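# Place the wooden crate onto its stand

## Task

Set the wooden crate down on its own stand, never letting it drop along the way.

## Robot and tools

Robot: two arms, left_arm and right_arm, each with a two-finger gripper. Calibrated base poses in the scene frame: left_arm at (-0.031, +0.253, +0.043) m, quat_wxyz (+1.000, 0, 0, +0.023); right_arm at (+0.026, -0.229, +0.004) m, quat_wxyz (+1.000, 0, 0, +0.003). A two-camera stand is fixed to the floor behind the arms.

Frames. Scene frame: origin at table-top height, halfway between the nominal bases; +x points out over the table, +z up, left_arm sits on the +y side (arm names do not match image left/right). Fixed cameras and the table use the scene frame. Each arm reports its hand pose, velocities, targets and wrist-camera pose in its own base frame, and its offsets run along its own base axes, rotating about the Hand target position. Gripper axes: fingers point along +z, close and open along y. end_effector_position is between the pads, about 1 cm short of the tips. Reported poses may be off by a few centimetres, more at long reach.

Row layout (used by execute_actions and move): 14 numbers, each in [-1, 1]: left_arm dx, dy, dz, rx, ry, rz, opening, then the same seven for right_arm. Always send all 14, even when one arm is idle. dx..rz are an offset, not a pose: they count from that arm's Hand target as it stood when the action or move began, in that arm's base axes. Scale: 1.0 = 0.6 m of travel or 180 degrees of turn; rx, ry, rz form a single rotation vector. A translation longer than 1.0 gets shortened. Opening is absolute: +1 fully open (0.093 m), -1 closed. Sending 0 for the six pose numbers re-requests the current Hand target; a 0 opening is a real command, so repeat the current opening to leave a gripper alone.

execute_actions(actions, cameras): actions is a list of actions; each action is up to 15 rows, one per 1/30 s step, and a short action repeats its last row to fill 15 steps. Every row of an action is measured from that action's start pose, not the prior row; each new action starts from the new Hand target, so repeating an offset moves further. cameras: list of names, ["all"], or []; default shows all only when actions is empty. An empty actions list returns full state and images. Unknown camera names invalidate the call.

move(target, speed, blend, opening_speed, grip_force, blocking, cameras): drives grippers in straight lines toward target, one 14-number row or up to 15 rows, all offsets from the same starting Hand targets. speed: m/s per path, 0.002 to 2.9, default 0.25 (turns up to twice that in rad/s); one number or one per target. blend: corner rounding in m for lists; 0 stops at each point. opening_speed: fingers' rate on the -1..+1 scale per second, at least 0.2. grip_force: per-pad limit 10 to 50 N, one value or one per arm; it persists, and below 50 fingers close slowly. blocking=false returns after about 0.5 s while the move continues. Paths do not avoid obstacles or the other arm; max 10 s. The result adds a move: line giving the outcome (done, off_target, moving, held, fault) and limits (paced = pose clipped, held = steps withheld). done means within 10 mm and 2 degrees; neither done nor off_target proves contact or no contact.

wait(seconds 0 to 10, cameras): lets time pass holding commands; a running move continues. stop(cameras): brakes a running move. zoom_image(camera, region): camera is cam_high, cam_low, cam_left_wrist or cam_right_wrist; region [x0, y0, x1, y1] in pixels of the latest full image, at most 504 by 504; images are 896x504. finished_scene(scene): ends the current scene, irreversibly; give the current scene number.

Results: per-arm end_effector_position (m) and end_effector_quat_wxyz in the base frame; Hand target (the last commanded pose after clipping, the origin for next offsets); grip_measured (+1 open, -1 closed; pads meet near -0.94, plus about 0.0208 per mm of object width, with a fixed per-gripper bias up to +0.02); Joint positions (last entry is gripper gap in m); Joint torques (wrap at ±28 N m on joints 1-3); Joint velocities (may read within noise); Tool commands; motor temperatures; MOTOR HOT above 75 °C. At 90 °C the arm folds and idles; at 100 °C it goes limp.

Control notes: orientation commands are clipped to 40 degrees from the measured one per step. Grippers sag or stop short, especially far out; check pose after each move, correct tilt, and send leftover distance as a new offset. An arm blocked by something keeps pressing until commanded back past its gripper. To grip a rigid box, send roughly 0.24 below the width reading; keep sending it while holding; open well above the width reading to release. Avoid sweeping a gripper near its own base.

Avoid: dropping the crate or releasing it while moving, anything leaving the table, fast impacts, hard pushes on fixed or heavy objects, contact between the arms or grippers, strain on wrist-camera cables, and long stretched holds that heat motors. The crate must stay on the stand after the robot lets go; occasional bumps may nudge loose objects.

Each tool is called after "Request:" in YAML: its name, and indented under it one key for each argument.

## Session

Request:
execute_actions:
  actions: []

Scene clock: 0.00 s.
left_arm: end_effector_position=(+0.2354, -0.1173, +0.3329) grip_measured=+1.000 end_effector_quat_wxyz=(+0.602, +0.039, +0.729, -0.323) | right_arm: end_effector_position=(+0.1983, -0.0984, +0.3815) grip_measured=+1.000 end_effector_quat_wxyz=(+0.634, +0.314, +0.673, -0.217)
Joint positions: left_arm=[-0.316 0.529 0.705 -0.244 0.23 -0.424 0.093] | right_arm=[0.226 0.606 0.996 -0.576 0.985 0.264 0.093]
Joint velocities: within noise
Joint torques (N m): no reading
Motor temperatures (°C): left_arm=[28 33 35 36 27 29 28] | right_arm=[30 33 35 32 30 28 29]
Heat: left arm: 36 °C; right arm: 35 °C.
Hand target: left_arm +0.2342, -0.1169, +0.3441; +0.614, +0.041, +0.718, -0.326 | right_arm +0.1977, -0.0985, +0.3835; +0.635, +0.315, +0.671, -0.216
Tool commands: left_gripper/opening=+1.0 right_gripper/opening=+1.0

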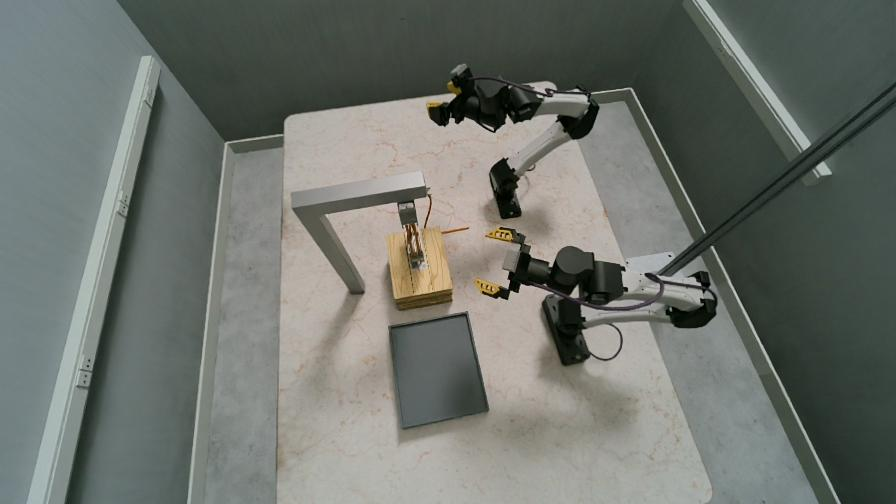

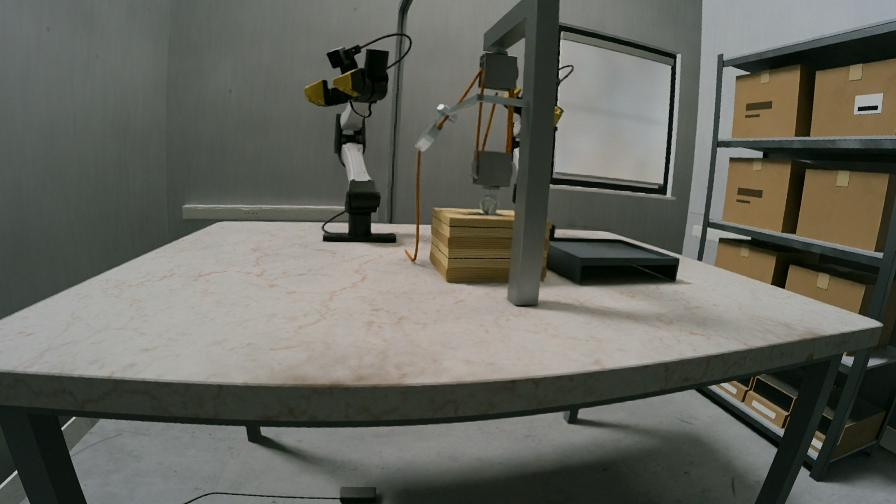

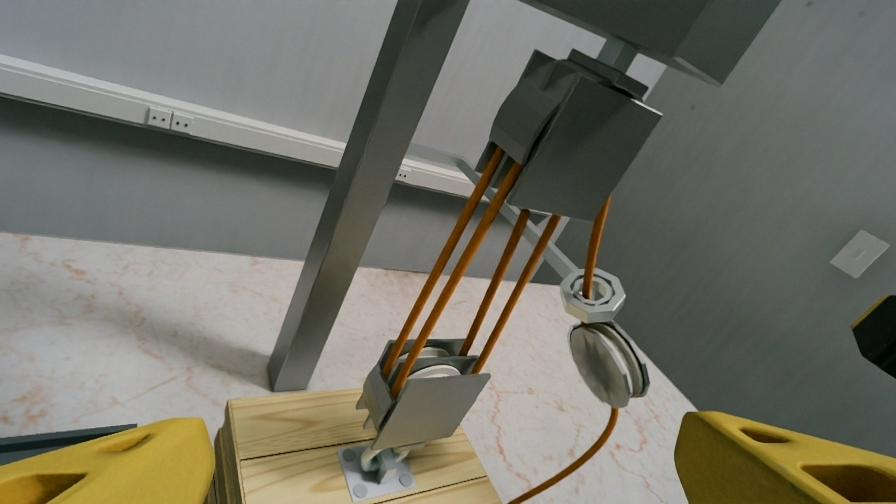

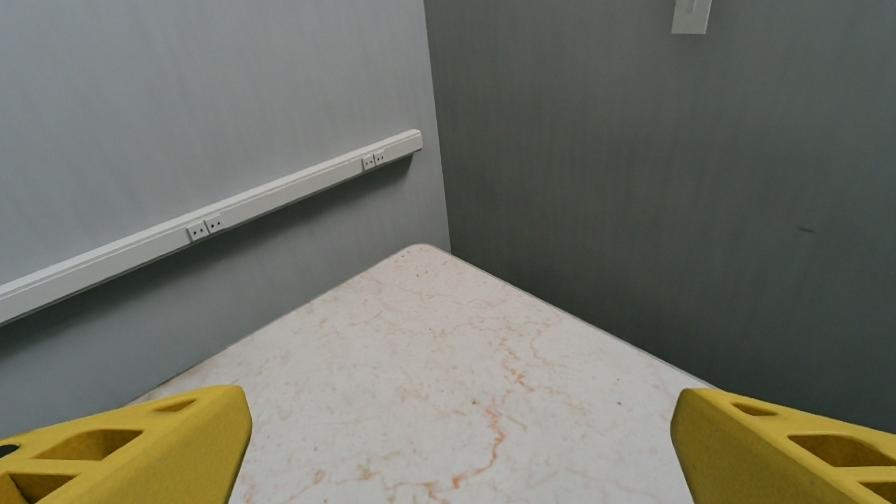

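Request:
zoom_image:
  camera: "cam_high"
  region: [280, 150, 560, 440]

Request:
zoom_image:
  camera: "cam_low"
  region: [380, 20, 700, 320]

Request:
zoom_image:
  camera: "cam_left_wrist"
  region: [220, 20, 700, 504]

Scaled by 1.738 from the camera's 896x504 image, which has a finer 1280x720 frame.

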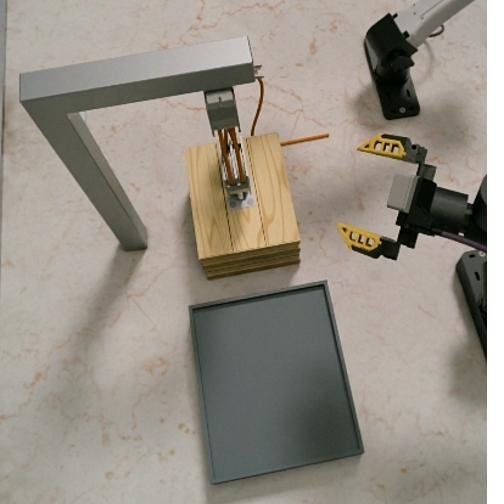

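Scaled by 1.575 from the camera's 896x504 image, which has a finer 1280x720 frame.

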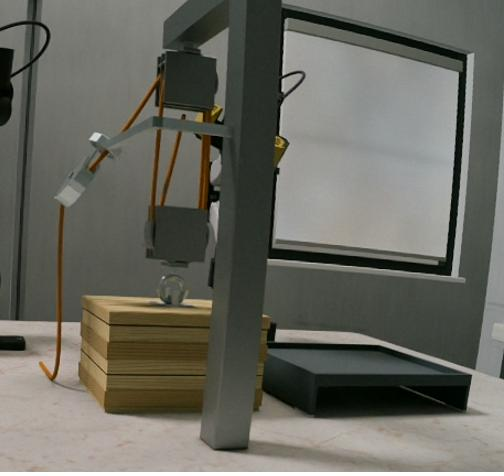

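Scaled by 1.041 from the camera's 896x504 image, which has a finer 1280x720 frame.

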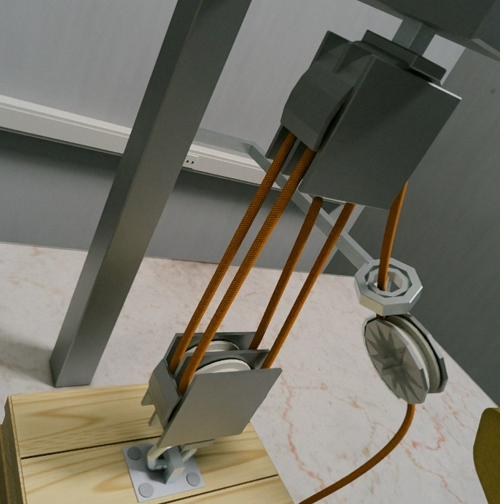

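Request:
move:
  target: [0,0,0.3,0,0,0,1, 0,0.1,-0.05,0,0,0.37,1]
  cameras: ["all"]

Scene clock: 12.40 s.
left_arm: end_effector_position=(+0.2370, -0.1178, +0.5132) grip_measured=+1.000 end_effector_quat_wxyz=(+0.603, +0.039, +0.728, -0.324) | right_arm: end_effector_position=(+0.1986, -0.0406, +0.3483) grip_measured=+1.000 end_effector_quat_wxyz=(+0.669, -0.079, +0.722, +0.157)
Joint positions: left_arm=[-0.316 0.961 1.626 -0.73 0.23 -0.424 0.093] | right_arm=[-1.177 0.754 0.989 -1.018 -1.494 -0.66 0.093]
Joint torques (N m): left_arm=[-0.13 0.17 7.54 2.44 -0.04 0.01] | right_arm=[0.42 1.17 7.41 1.1 -0.53 -0.15]
Motor temperatures (°C): left_arm=[28 32 38 41 27 29 28] | right_arm=[30 32 36 34 30 28 29]
Heat: left arm: 41 °C; right arm: 36 °C.
Hand target: left_arm +0.2342, -0.1169, +0.5242; +0.614, +0.041, +0.718, -0.326 | right_arm +0.1977, -0.0384, +0.3535; +0.649, -0.105, +0.734, +0.168
Off the commanded pose: left_arm 0.011 m, 2 deg | right_arm 0.006 m, 4 deg.
move: off_target (left_arm, right_arm)

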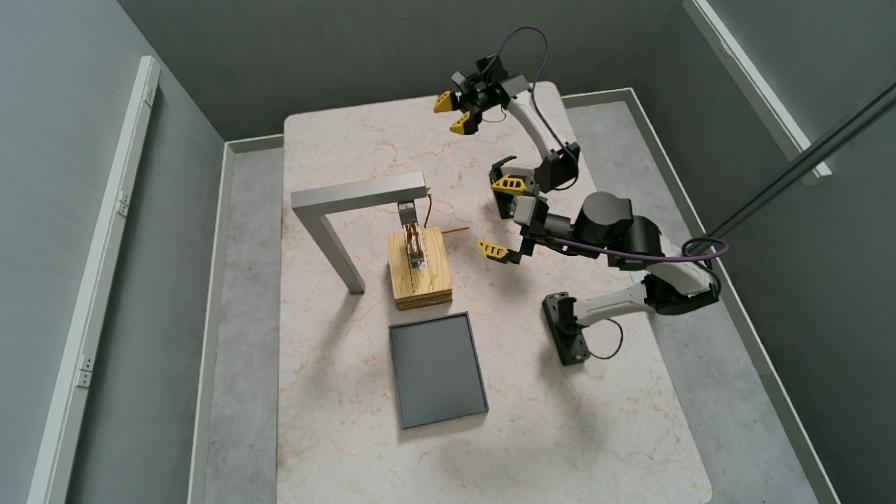

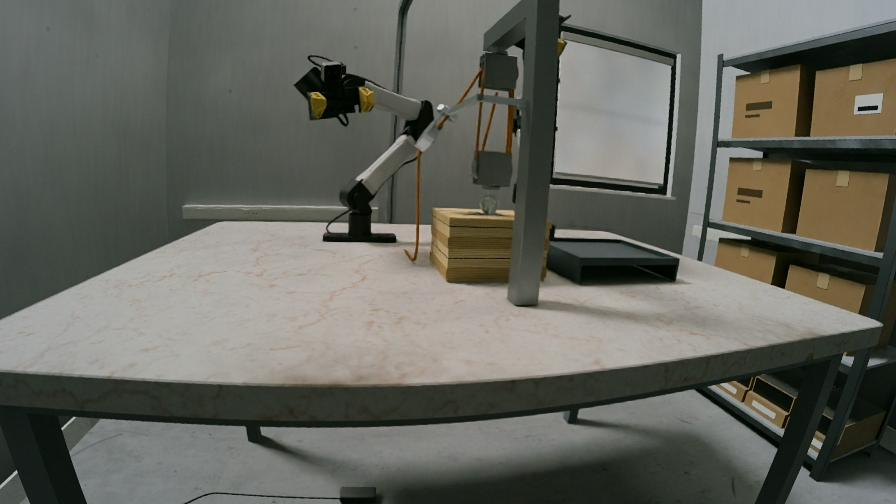

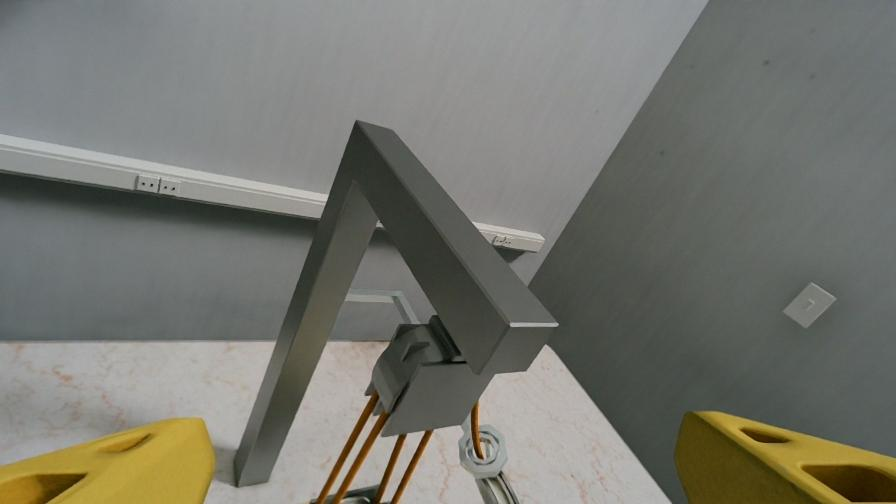

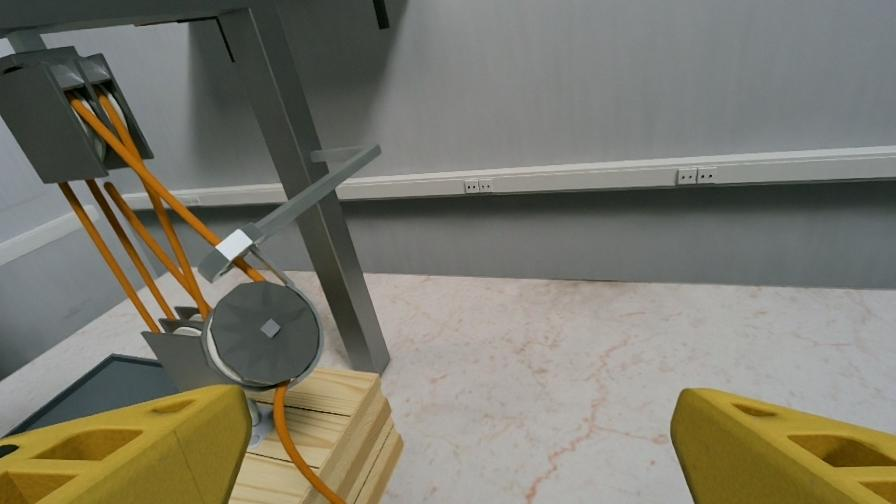

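Request:
zoom_image:
  camera: "cam_right_wrist"
  region: [0, 0, 448, 252]

Request:
zoom_image:
  camera: "cam_right_wrist"
  region: [100, 200, 450, 504]

Request:
zoom_image:
  camera: "cam_left_wrist"
  region: [220, 250, 620, 504]

Scaled by 1.125 from the camera's 896x504 image, which has a finer 1280x720 frame.

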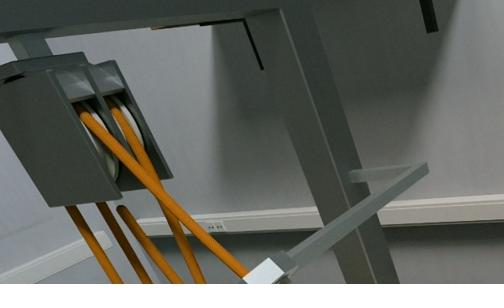

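Scaled by 1.440 from the camera's 896x504 image, which has a finer 1280x720 frame.

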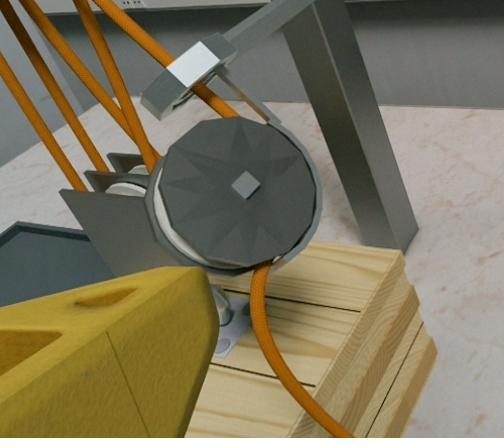

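Scaled by 1.260 from the camera's 896x504 image, which has a finer 1280x720 frame.

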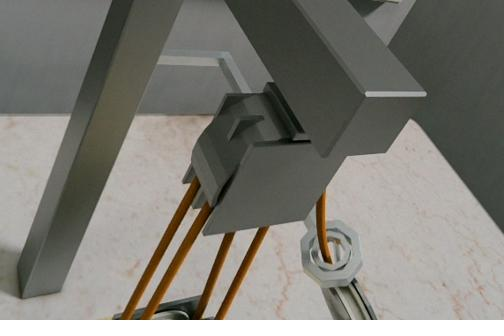

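Request:
move:
  target: [0.026,0.362,-0.29,0.18,0.291,0.133,1, 0.004,0.09,-0.085,-0.118,0.186,0.028,1]
  cameras: ["all"]

Scene clock: 38.47 s.
left_arm: end_effector_position=(+0.2502, +0.0971, +0.3500) grip_measured=+1.000 end_effector_quat_wxyz=(+0.280, -0.085, +0.956, +0.024) | right_arm: end_effector_position=(+0.2015, +0.0149, +0.2990) grip_measured=+1.000 end_effector_quat_wxyz=(+0.376, -0.201, +0.901, +0.084)
Joint positions: left_arm=[0.469 1.37 1.939 -1.59 0.158 0.246 0.093] | right_arm=[-0.37 0.915 1.338 -1.386 -0.541 -0.636 0.093]
Joint torques (N m): left_arm=[0.43 -2.96 5.22 1.67 -0.06 0.06] | right_arm=[0.46 0.35 6.94 1.26 -0.2 0.06]
Heat: left arm: 44 °C; right arm: 39 °C.
Hand target: left_arm +0.2498, +0.1003, +0.3502; +0.258, -0.084, +0.962, +0.022 | right_arm +0.2001, +0.0156, +0.3025; +0.374, -0.200, +0.902, +0.083
Off the commanded pose: left_arm 0.003 m, 3 deg | right_arm 0.004 m, 0 deg.
joint read past its limit (left arm) — joint 4 (wrist pitch), lower limit.
joint sent to its limit (left arm) — joint 4 (wrist pitch), lower limit. The joint targets are off in orientation, not in position.
move: off_target (left_arm)

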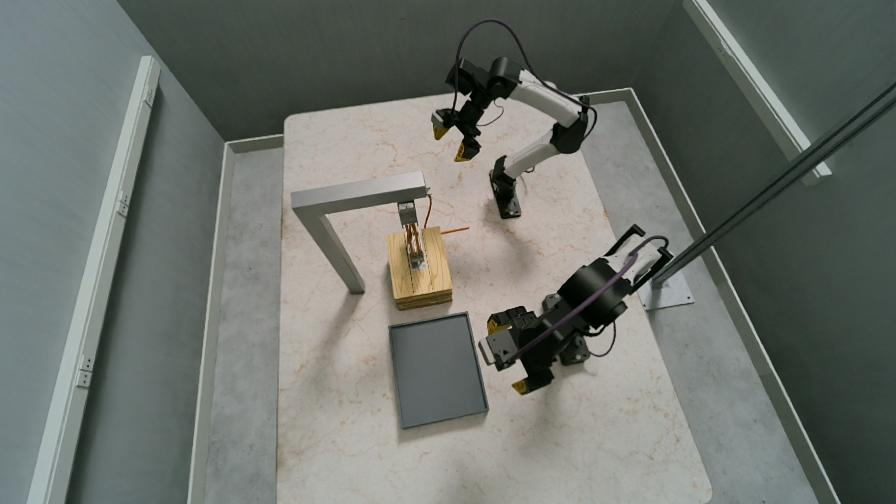

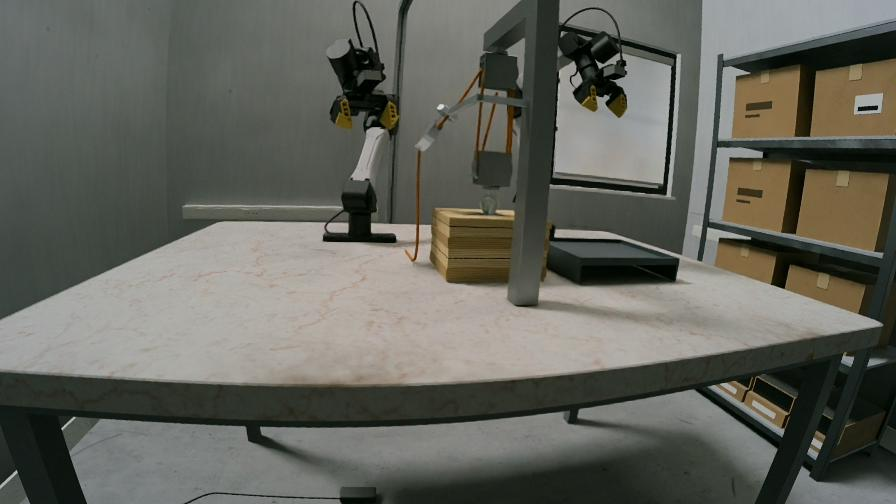

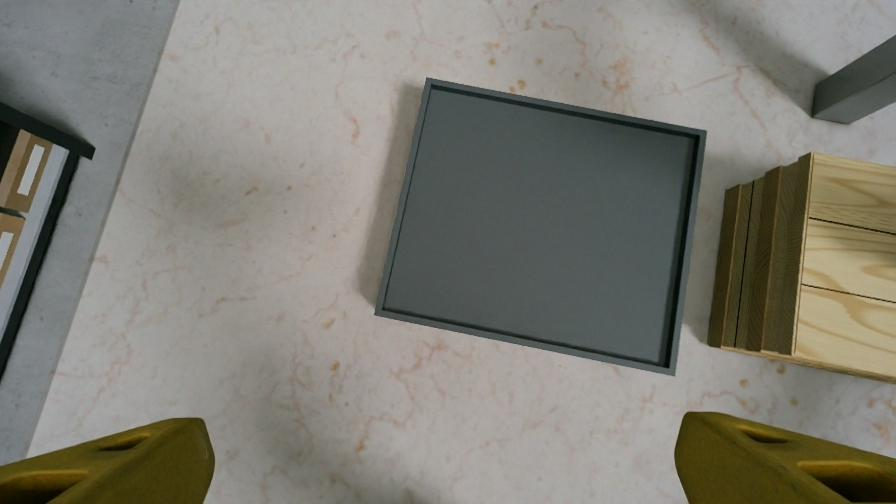

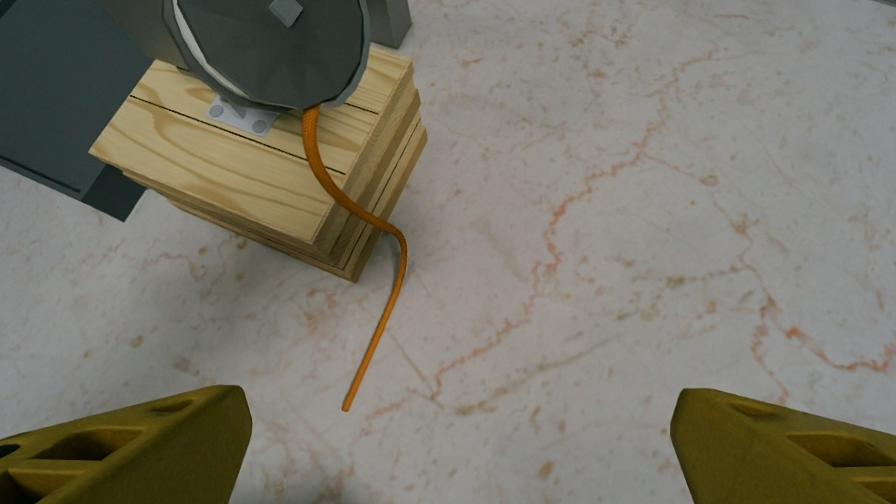

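Request:
move:
  target: [0,0,0,0,0,0,1, -0.05,0.09,-0.217,0,0,0,0.3]
  cameras: ["all"]

Request:
zoom_image:
  camera: "cam_high"
  region: [380, 100, 560, 300]

Scene clock: 46.53 s.
left_arm: end_effector_position=(+0.2502, +0.0971, +0.3499) grip_measured=+1.000 end_effector_quat_wxyz=(+0.280, -0.086, +0.956, +0.024) | right_arm: end_effector_position=(+0.1673, +0.0690, +0.1714) grip_measured=+0.303 end_effector_quat_wxyz=(+0.367, -0.203, +0.904, +0.084)
Joint positions: left_arm=[0.469 1.37 1.939 -1.59 0.157 0.246 0.093] | right_arm=[0.289 0.481 0.692 -1.017 -0.11 -0.108 0.06]
Joint torques (N m): left_arm=[0.39 -2.89 5.18 1.63 -0.04 0.1] | right_arm=[0.4 1.31 5.48 1.92 0.08 0.07]
Heat: left arm: 42 °C; right arm: 39 °C.
Hand target: left_arm +0.2498, +0.1003, +0.3502; +0.258, -0.084, +0.962, +0.022 | right_arm +0.1701, +0.0695, +0.1722; +0.373, -0.200, +0.902, +0.083
Off the commanded pose: left_arm 0.003 m, 3 deg | right_arm 0.003 m, 1 deg.
joint read past its limit (left arm) — joint 4 (wrist pitch), lower limit.
joint sent to its limit (left arm) — joint 4 (wrist pitch), lower limit. The joint targets are off in orientation, not in position.
move: off_target (left_arm)

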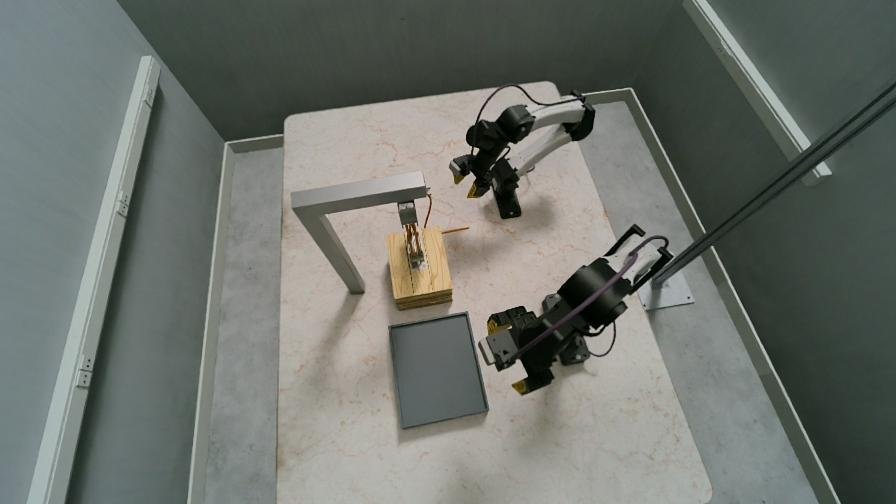

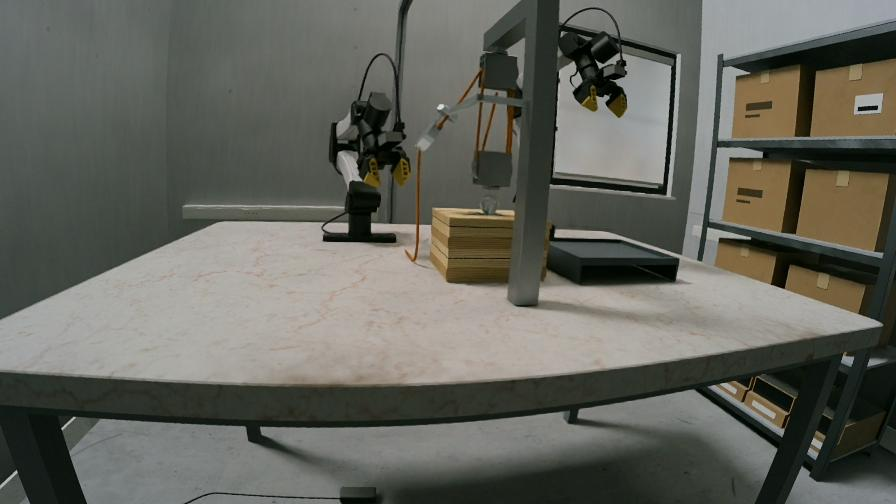

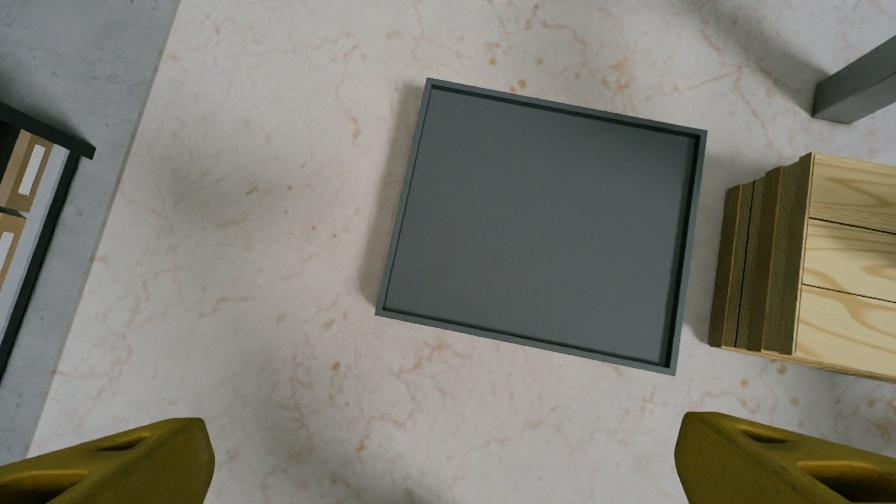

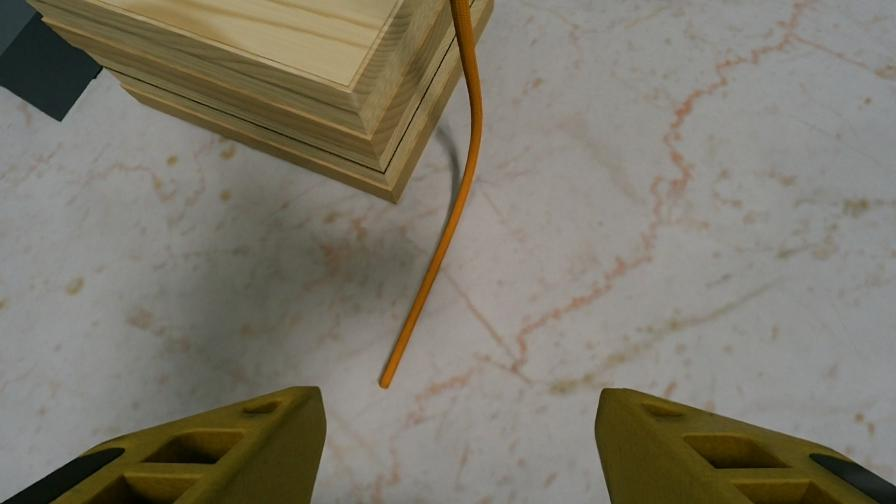

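Scaled by 2.520 from the camera's 896x504 image, which has a finer 1280x720 frame.

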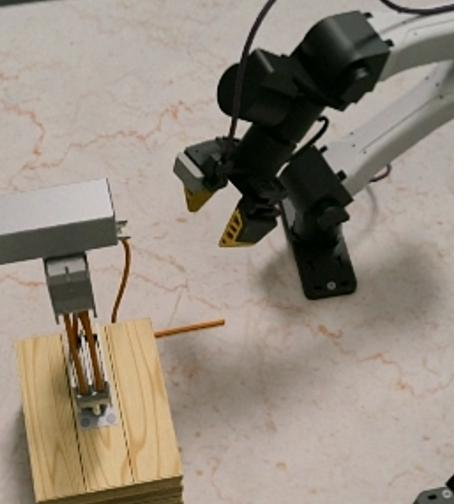

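Request:
move:
  target: [0,0,0,0,0,0,1, 0.06,0.035,-0.09,0,0,0,0.3]
  cameras: ["all"]

Request:
zoom_image:
  camera: "cam_high"
  region: [380, 140, 540, 280]

Request:
zoom_image:
  camera: "cam_low"
  region: [340, 80, 500, 280]

Scene clock: 49.13 s.
left_arm: end_effector_position=(+0.2502, +0.0971, +0.3499) grip_measured=+1.000 end_effector_quat_wxyz=(+0.280, -0.086, +0.956, +0.024) | right_arm: end_effector_position=(+0.2038, +0.0896, +0.1202) grip_measured=+0.303 end_effector_quat_wxyz=(+0.371, -0.203, +0.902, +0.084)
Joint positions: left_arm=[0.469 1.37 1.939 -1.59 0.157 0.246 0.093] | right_arm=[0.38 0.597 0.478 -0.671 -0.045 -0.043 0.06]
Joint torques (N m): left_arm=[0.35 -2.97 5.33 1.63 -0.04 0.08] | right_arm=[0.4 1.02 5.83 1.98 0.12 0.08]
Heat: left arm: 42 °C; right arm: 39 °C.
Hand target: left_arm +0.2498, +0.1003, +0.3502; +0.258, -0.084, +0.962, +0.022 | right_arm +0.2061, +0.0905, +0.1183; +0.374, -0.200, +0.902, +0.083
Off the commanded pose: left_arm 0.003 m, 3 deg | right_arm 0.003 m, 0 deg.
joint read past its limit (left arm) — joint 4 (wrist pitch), lower limit.
joint sent to its limit (left arm) — joint 4 (wrist pitch), lower limit. The joint targets are off in orientation, not in position.
move: off_target (left_arm)

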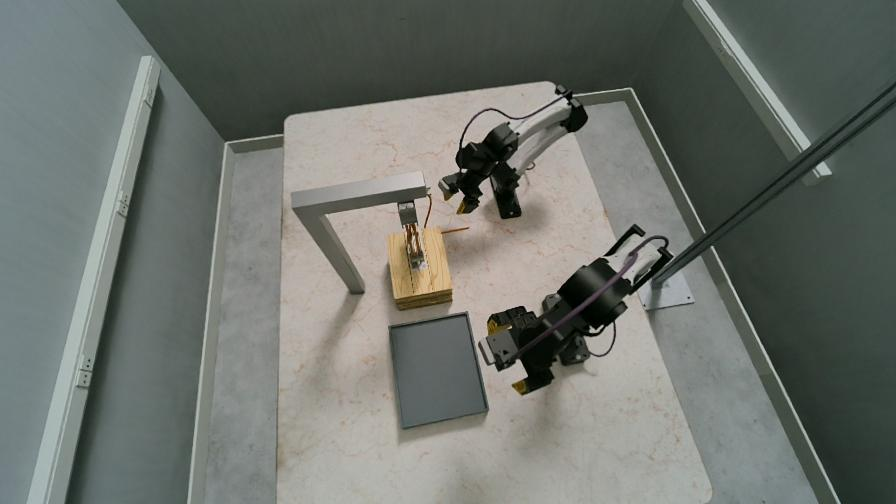

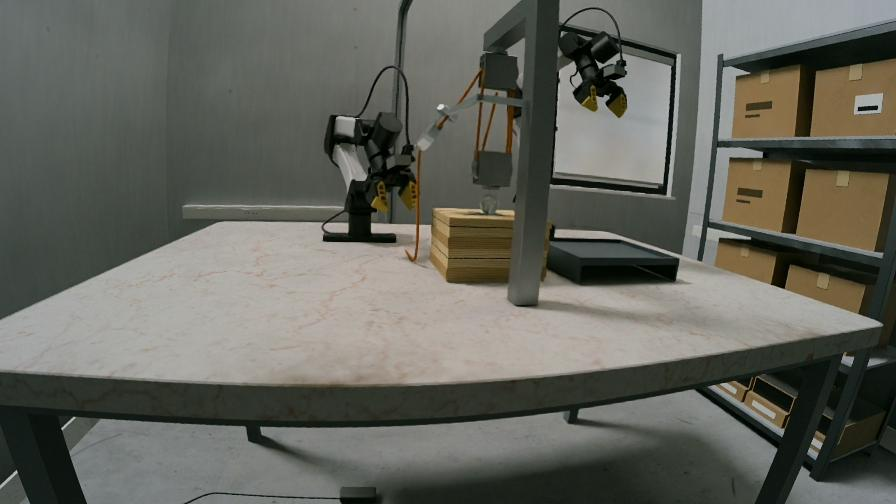

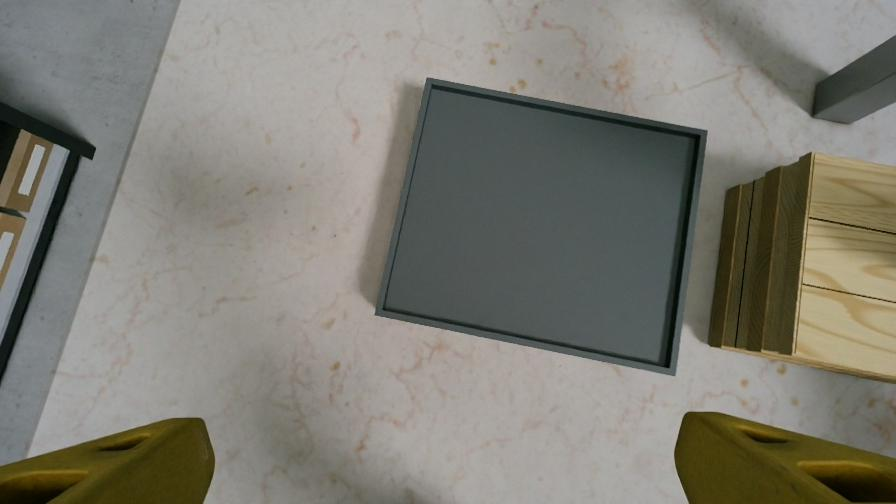

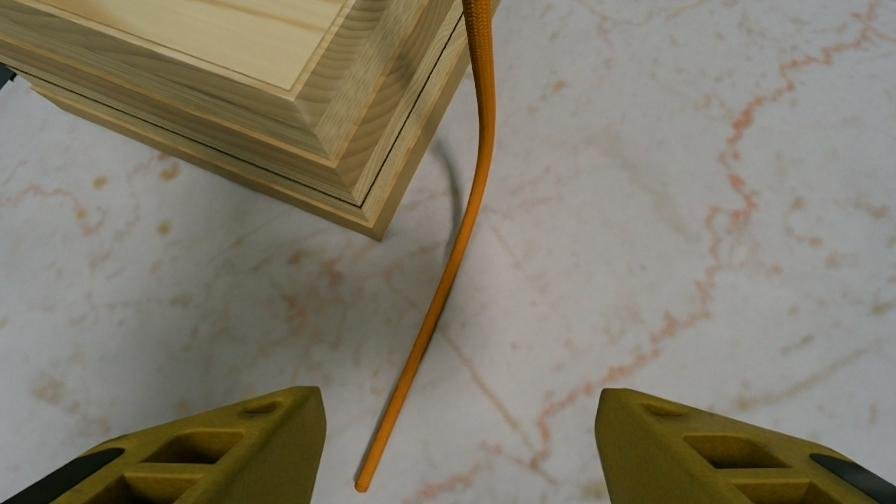

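Scaled by 3.150 from the camera's 896x504 image, which has a finer 1280x720 frame.

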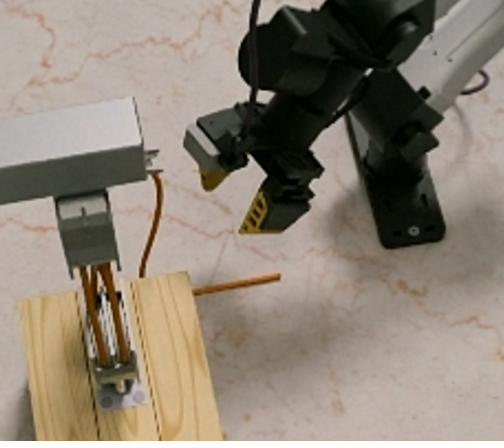

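Scaled by 2.520 from the camera's 896x504 image, which has a finer 1280x720 frame.

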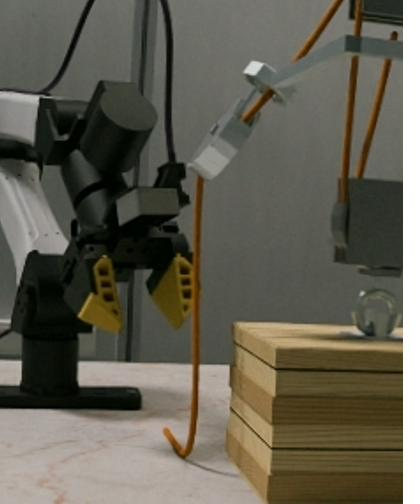

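Request:
move:
  target: [0,0,0,0,0,0,1, 0.047,0.012,-0.05,0,0,0,-0.15]
  speed: 0.12
  cameras: ["cam_high","cam_low","cam_right_wrist"]

Request:
zoom_image:
  camera: "cam_low"
  region: [340, 80, 500, 280]

Request:
zoom_image:
  camera: "cam_high"
  region: [380, 140, 540, 280]

Scene clock: 55.23 s.
left_arm: end_effector_position=(+0.2502, +0.0971, +0.3499) grip_measured=+1.000 end_effector_quat_wxyz=(+0.280, -0.086, +0.956, +0.024) | right_arm: end_effector_position=(+0.2324, +0.0971, +0.0898) grip_measured=-0.147 end_effector_quat_wxyz=(+0.371, -0.198, +0.904, +0.081)
Joint positions: left_arm=[0.469 1.37 1.939 -1.59 0.157 0.246 0.093] | right_arm=[0.366 0.78 0.394 -0.408 -0.045 -0.048 0.038]
Joint torques (N m): left_arm=[0.38 -2.91 5.16 1.65 -0.04 0.08] | right_arm=[-0.8 -0.03 5.89 1.96 -0.11 -0.09]
Heat: left arm: 41 °C; right arm: 40 °C.
Hand target: left_arm +0.2498, +0.1003, +0.3502; +0.258, -0.084, +0.962, +0.022 | right_arm +0.2343, +0.0977, +0.0882; +0.373, -0.200, +0.902, +0.083
Off the commanded pose: left_arm 0.003 m, 3 deg | right_arm 0.002 m, 1 deg.
joint read past its limit (left arm) — joint 4 (wrist pitch), lower limit.
joint sent to its limit (left arm) — joint 4 (wrist pitch), lower limit. The joint targets are off in orientation, not in position.
move: off_target (left_arm)
Images, in order (width x height): cam_high 896x504, cam_low 896x504, cam_right_wrist 896x504.

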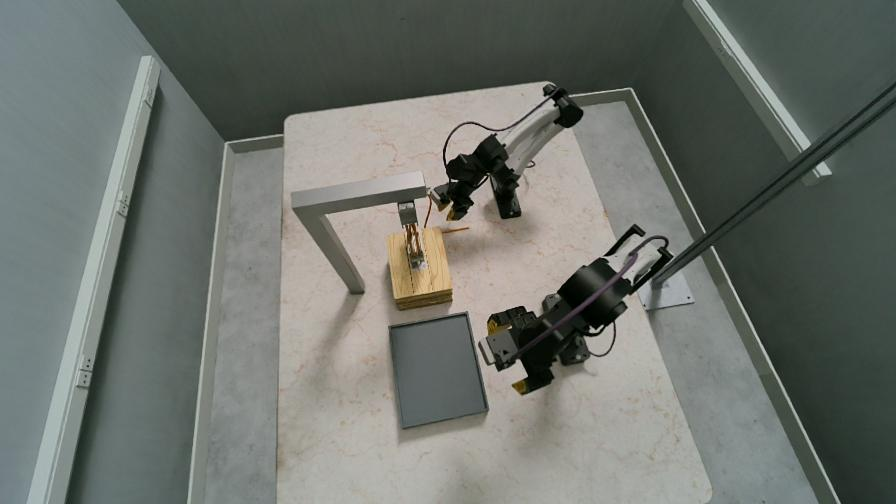

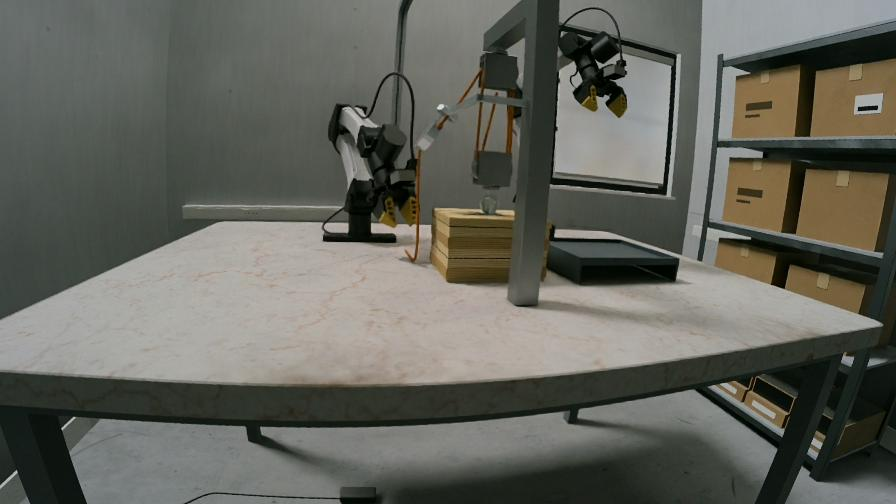

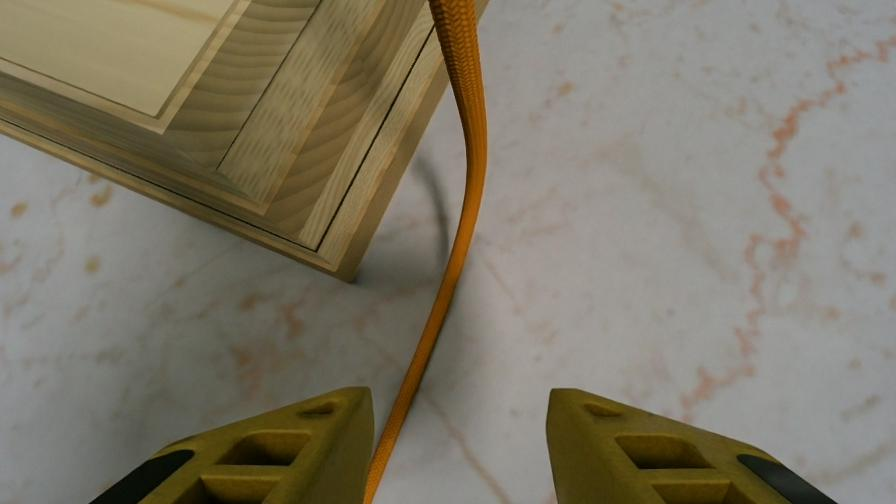

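Scaled by 2.520 from the camera's 896x504 image, which has a finer 1280x720 frame.

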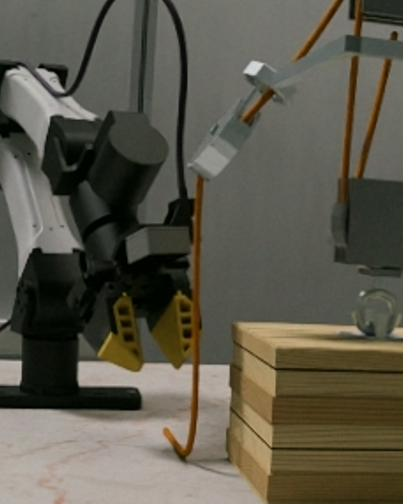

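Scaled by 3.150 from the camera's 896x504 image, which has a finer 1280x720 frame.

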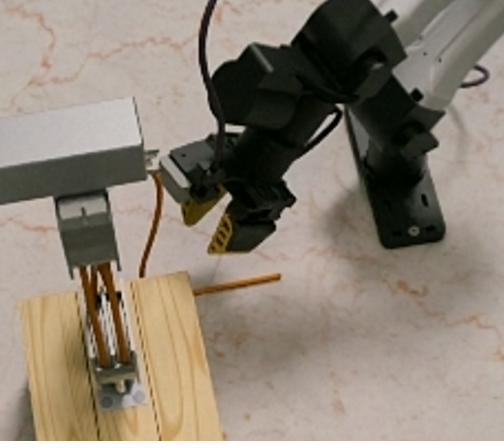

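Request:
move:
  target: [0,0,0,0,0,0,1, 0.023,-0.083,0.045,0.0573,-0.0628,0.1934,0]
  cameras: ["cam_high","cam_low","cam_right_wrist"]

Request:
zoom_image:
  camera: "cam_low"
  region: [340, 80, 500, 280]

Request:
zoom_image:
  camera: "cam_high"
  region: [380, 140, 540, 280]

Scene clock: 62.83 s.
left_arm: end_effector_position=(+0.2502, +0.0971, +0.3499) grip_measured=+1.000 end_effector_quat_wxyz=(+0.280, -0.086, +0.956, +0.024) | right_arm: end_effector_position=(+0.2450, +0.0494, +0.1103) grip_measured=-0.003 end_effector_quat_wxyz=(+0.429, -0.433, +0.753, +0.247)
Joint positions: left_arm=[0.469 1.37 1.939 -1.59 0.157 0.246 0.093] | right_arm=[-0.415 1.27 0.637 -0.754 -1.025 -1.356 0.045]
Joint torques (N m): left_arm=[0.38 -2.92 5.26 1.64 -0.03 0.07] | right_arm=[-0.7 -2.09 7.08 0.47 -0.76 -0.12]
Heat: left arm: 41 °C; right arm: 40 °C.
Hand target: left_arm +0.2498, +0.1003, +0.3502; +0.258, -0.084, +0.962, +0.022 | right_arm +0.2481, +0.0480, +0.1154; +0.434, -0.434, +0.749, +0.250
Off the commanded pose: left_arm 0.003 m, 3 deg | right_arm 0.006 m, 1 deg.
joint read past its limit (left arm) — joint 4 (wrist pitch), lower limit.
joint sent to its limit (left arm) — joint 4 (wrist pitch), lower limit. The joint targets are off in orientation, not in position.
move: off_target (left_arm)
Images, in order (width x height): cam_high 896x504, cam_low 896x504, cam_right_wrist 896x504.

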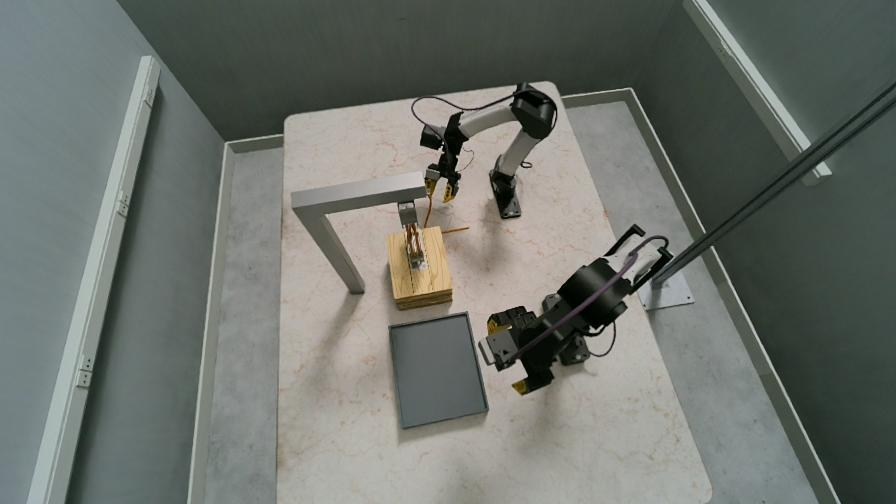

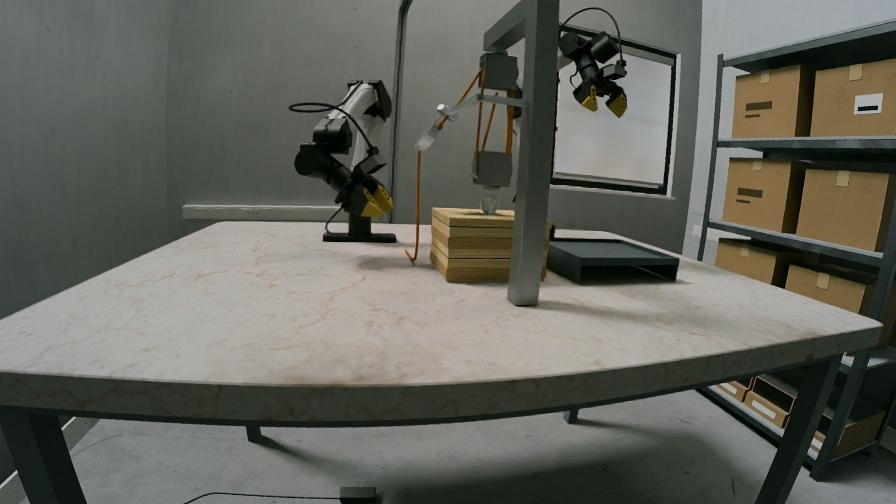

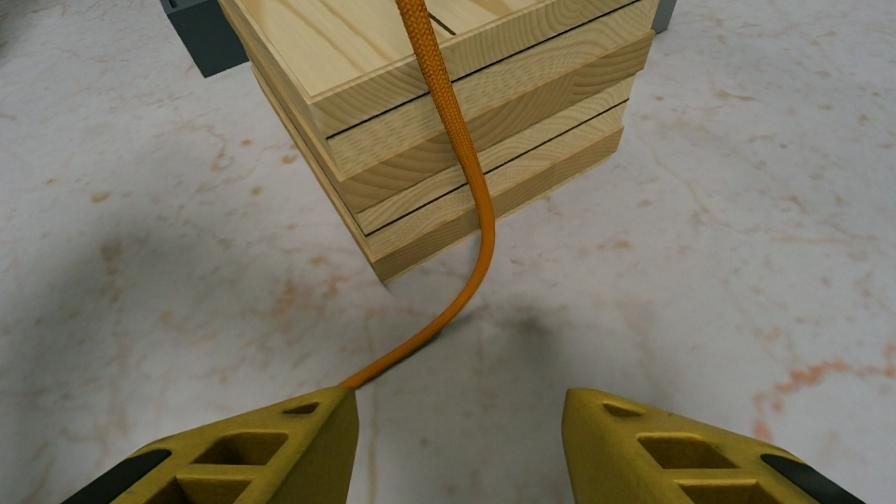

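Scaled by 2.520 from the camera's 896x504 image, which has a finer 1280x720 frame.

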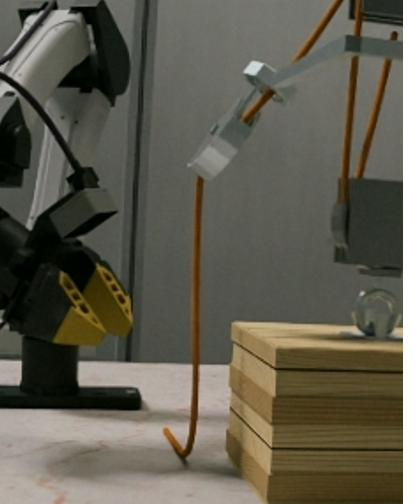

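Scaled by 3.150 from the camera's 896x504 image, which has a finer 1280x720 frame.

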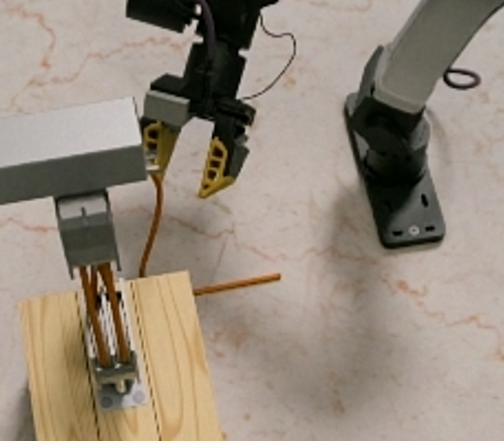

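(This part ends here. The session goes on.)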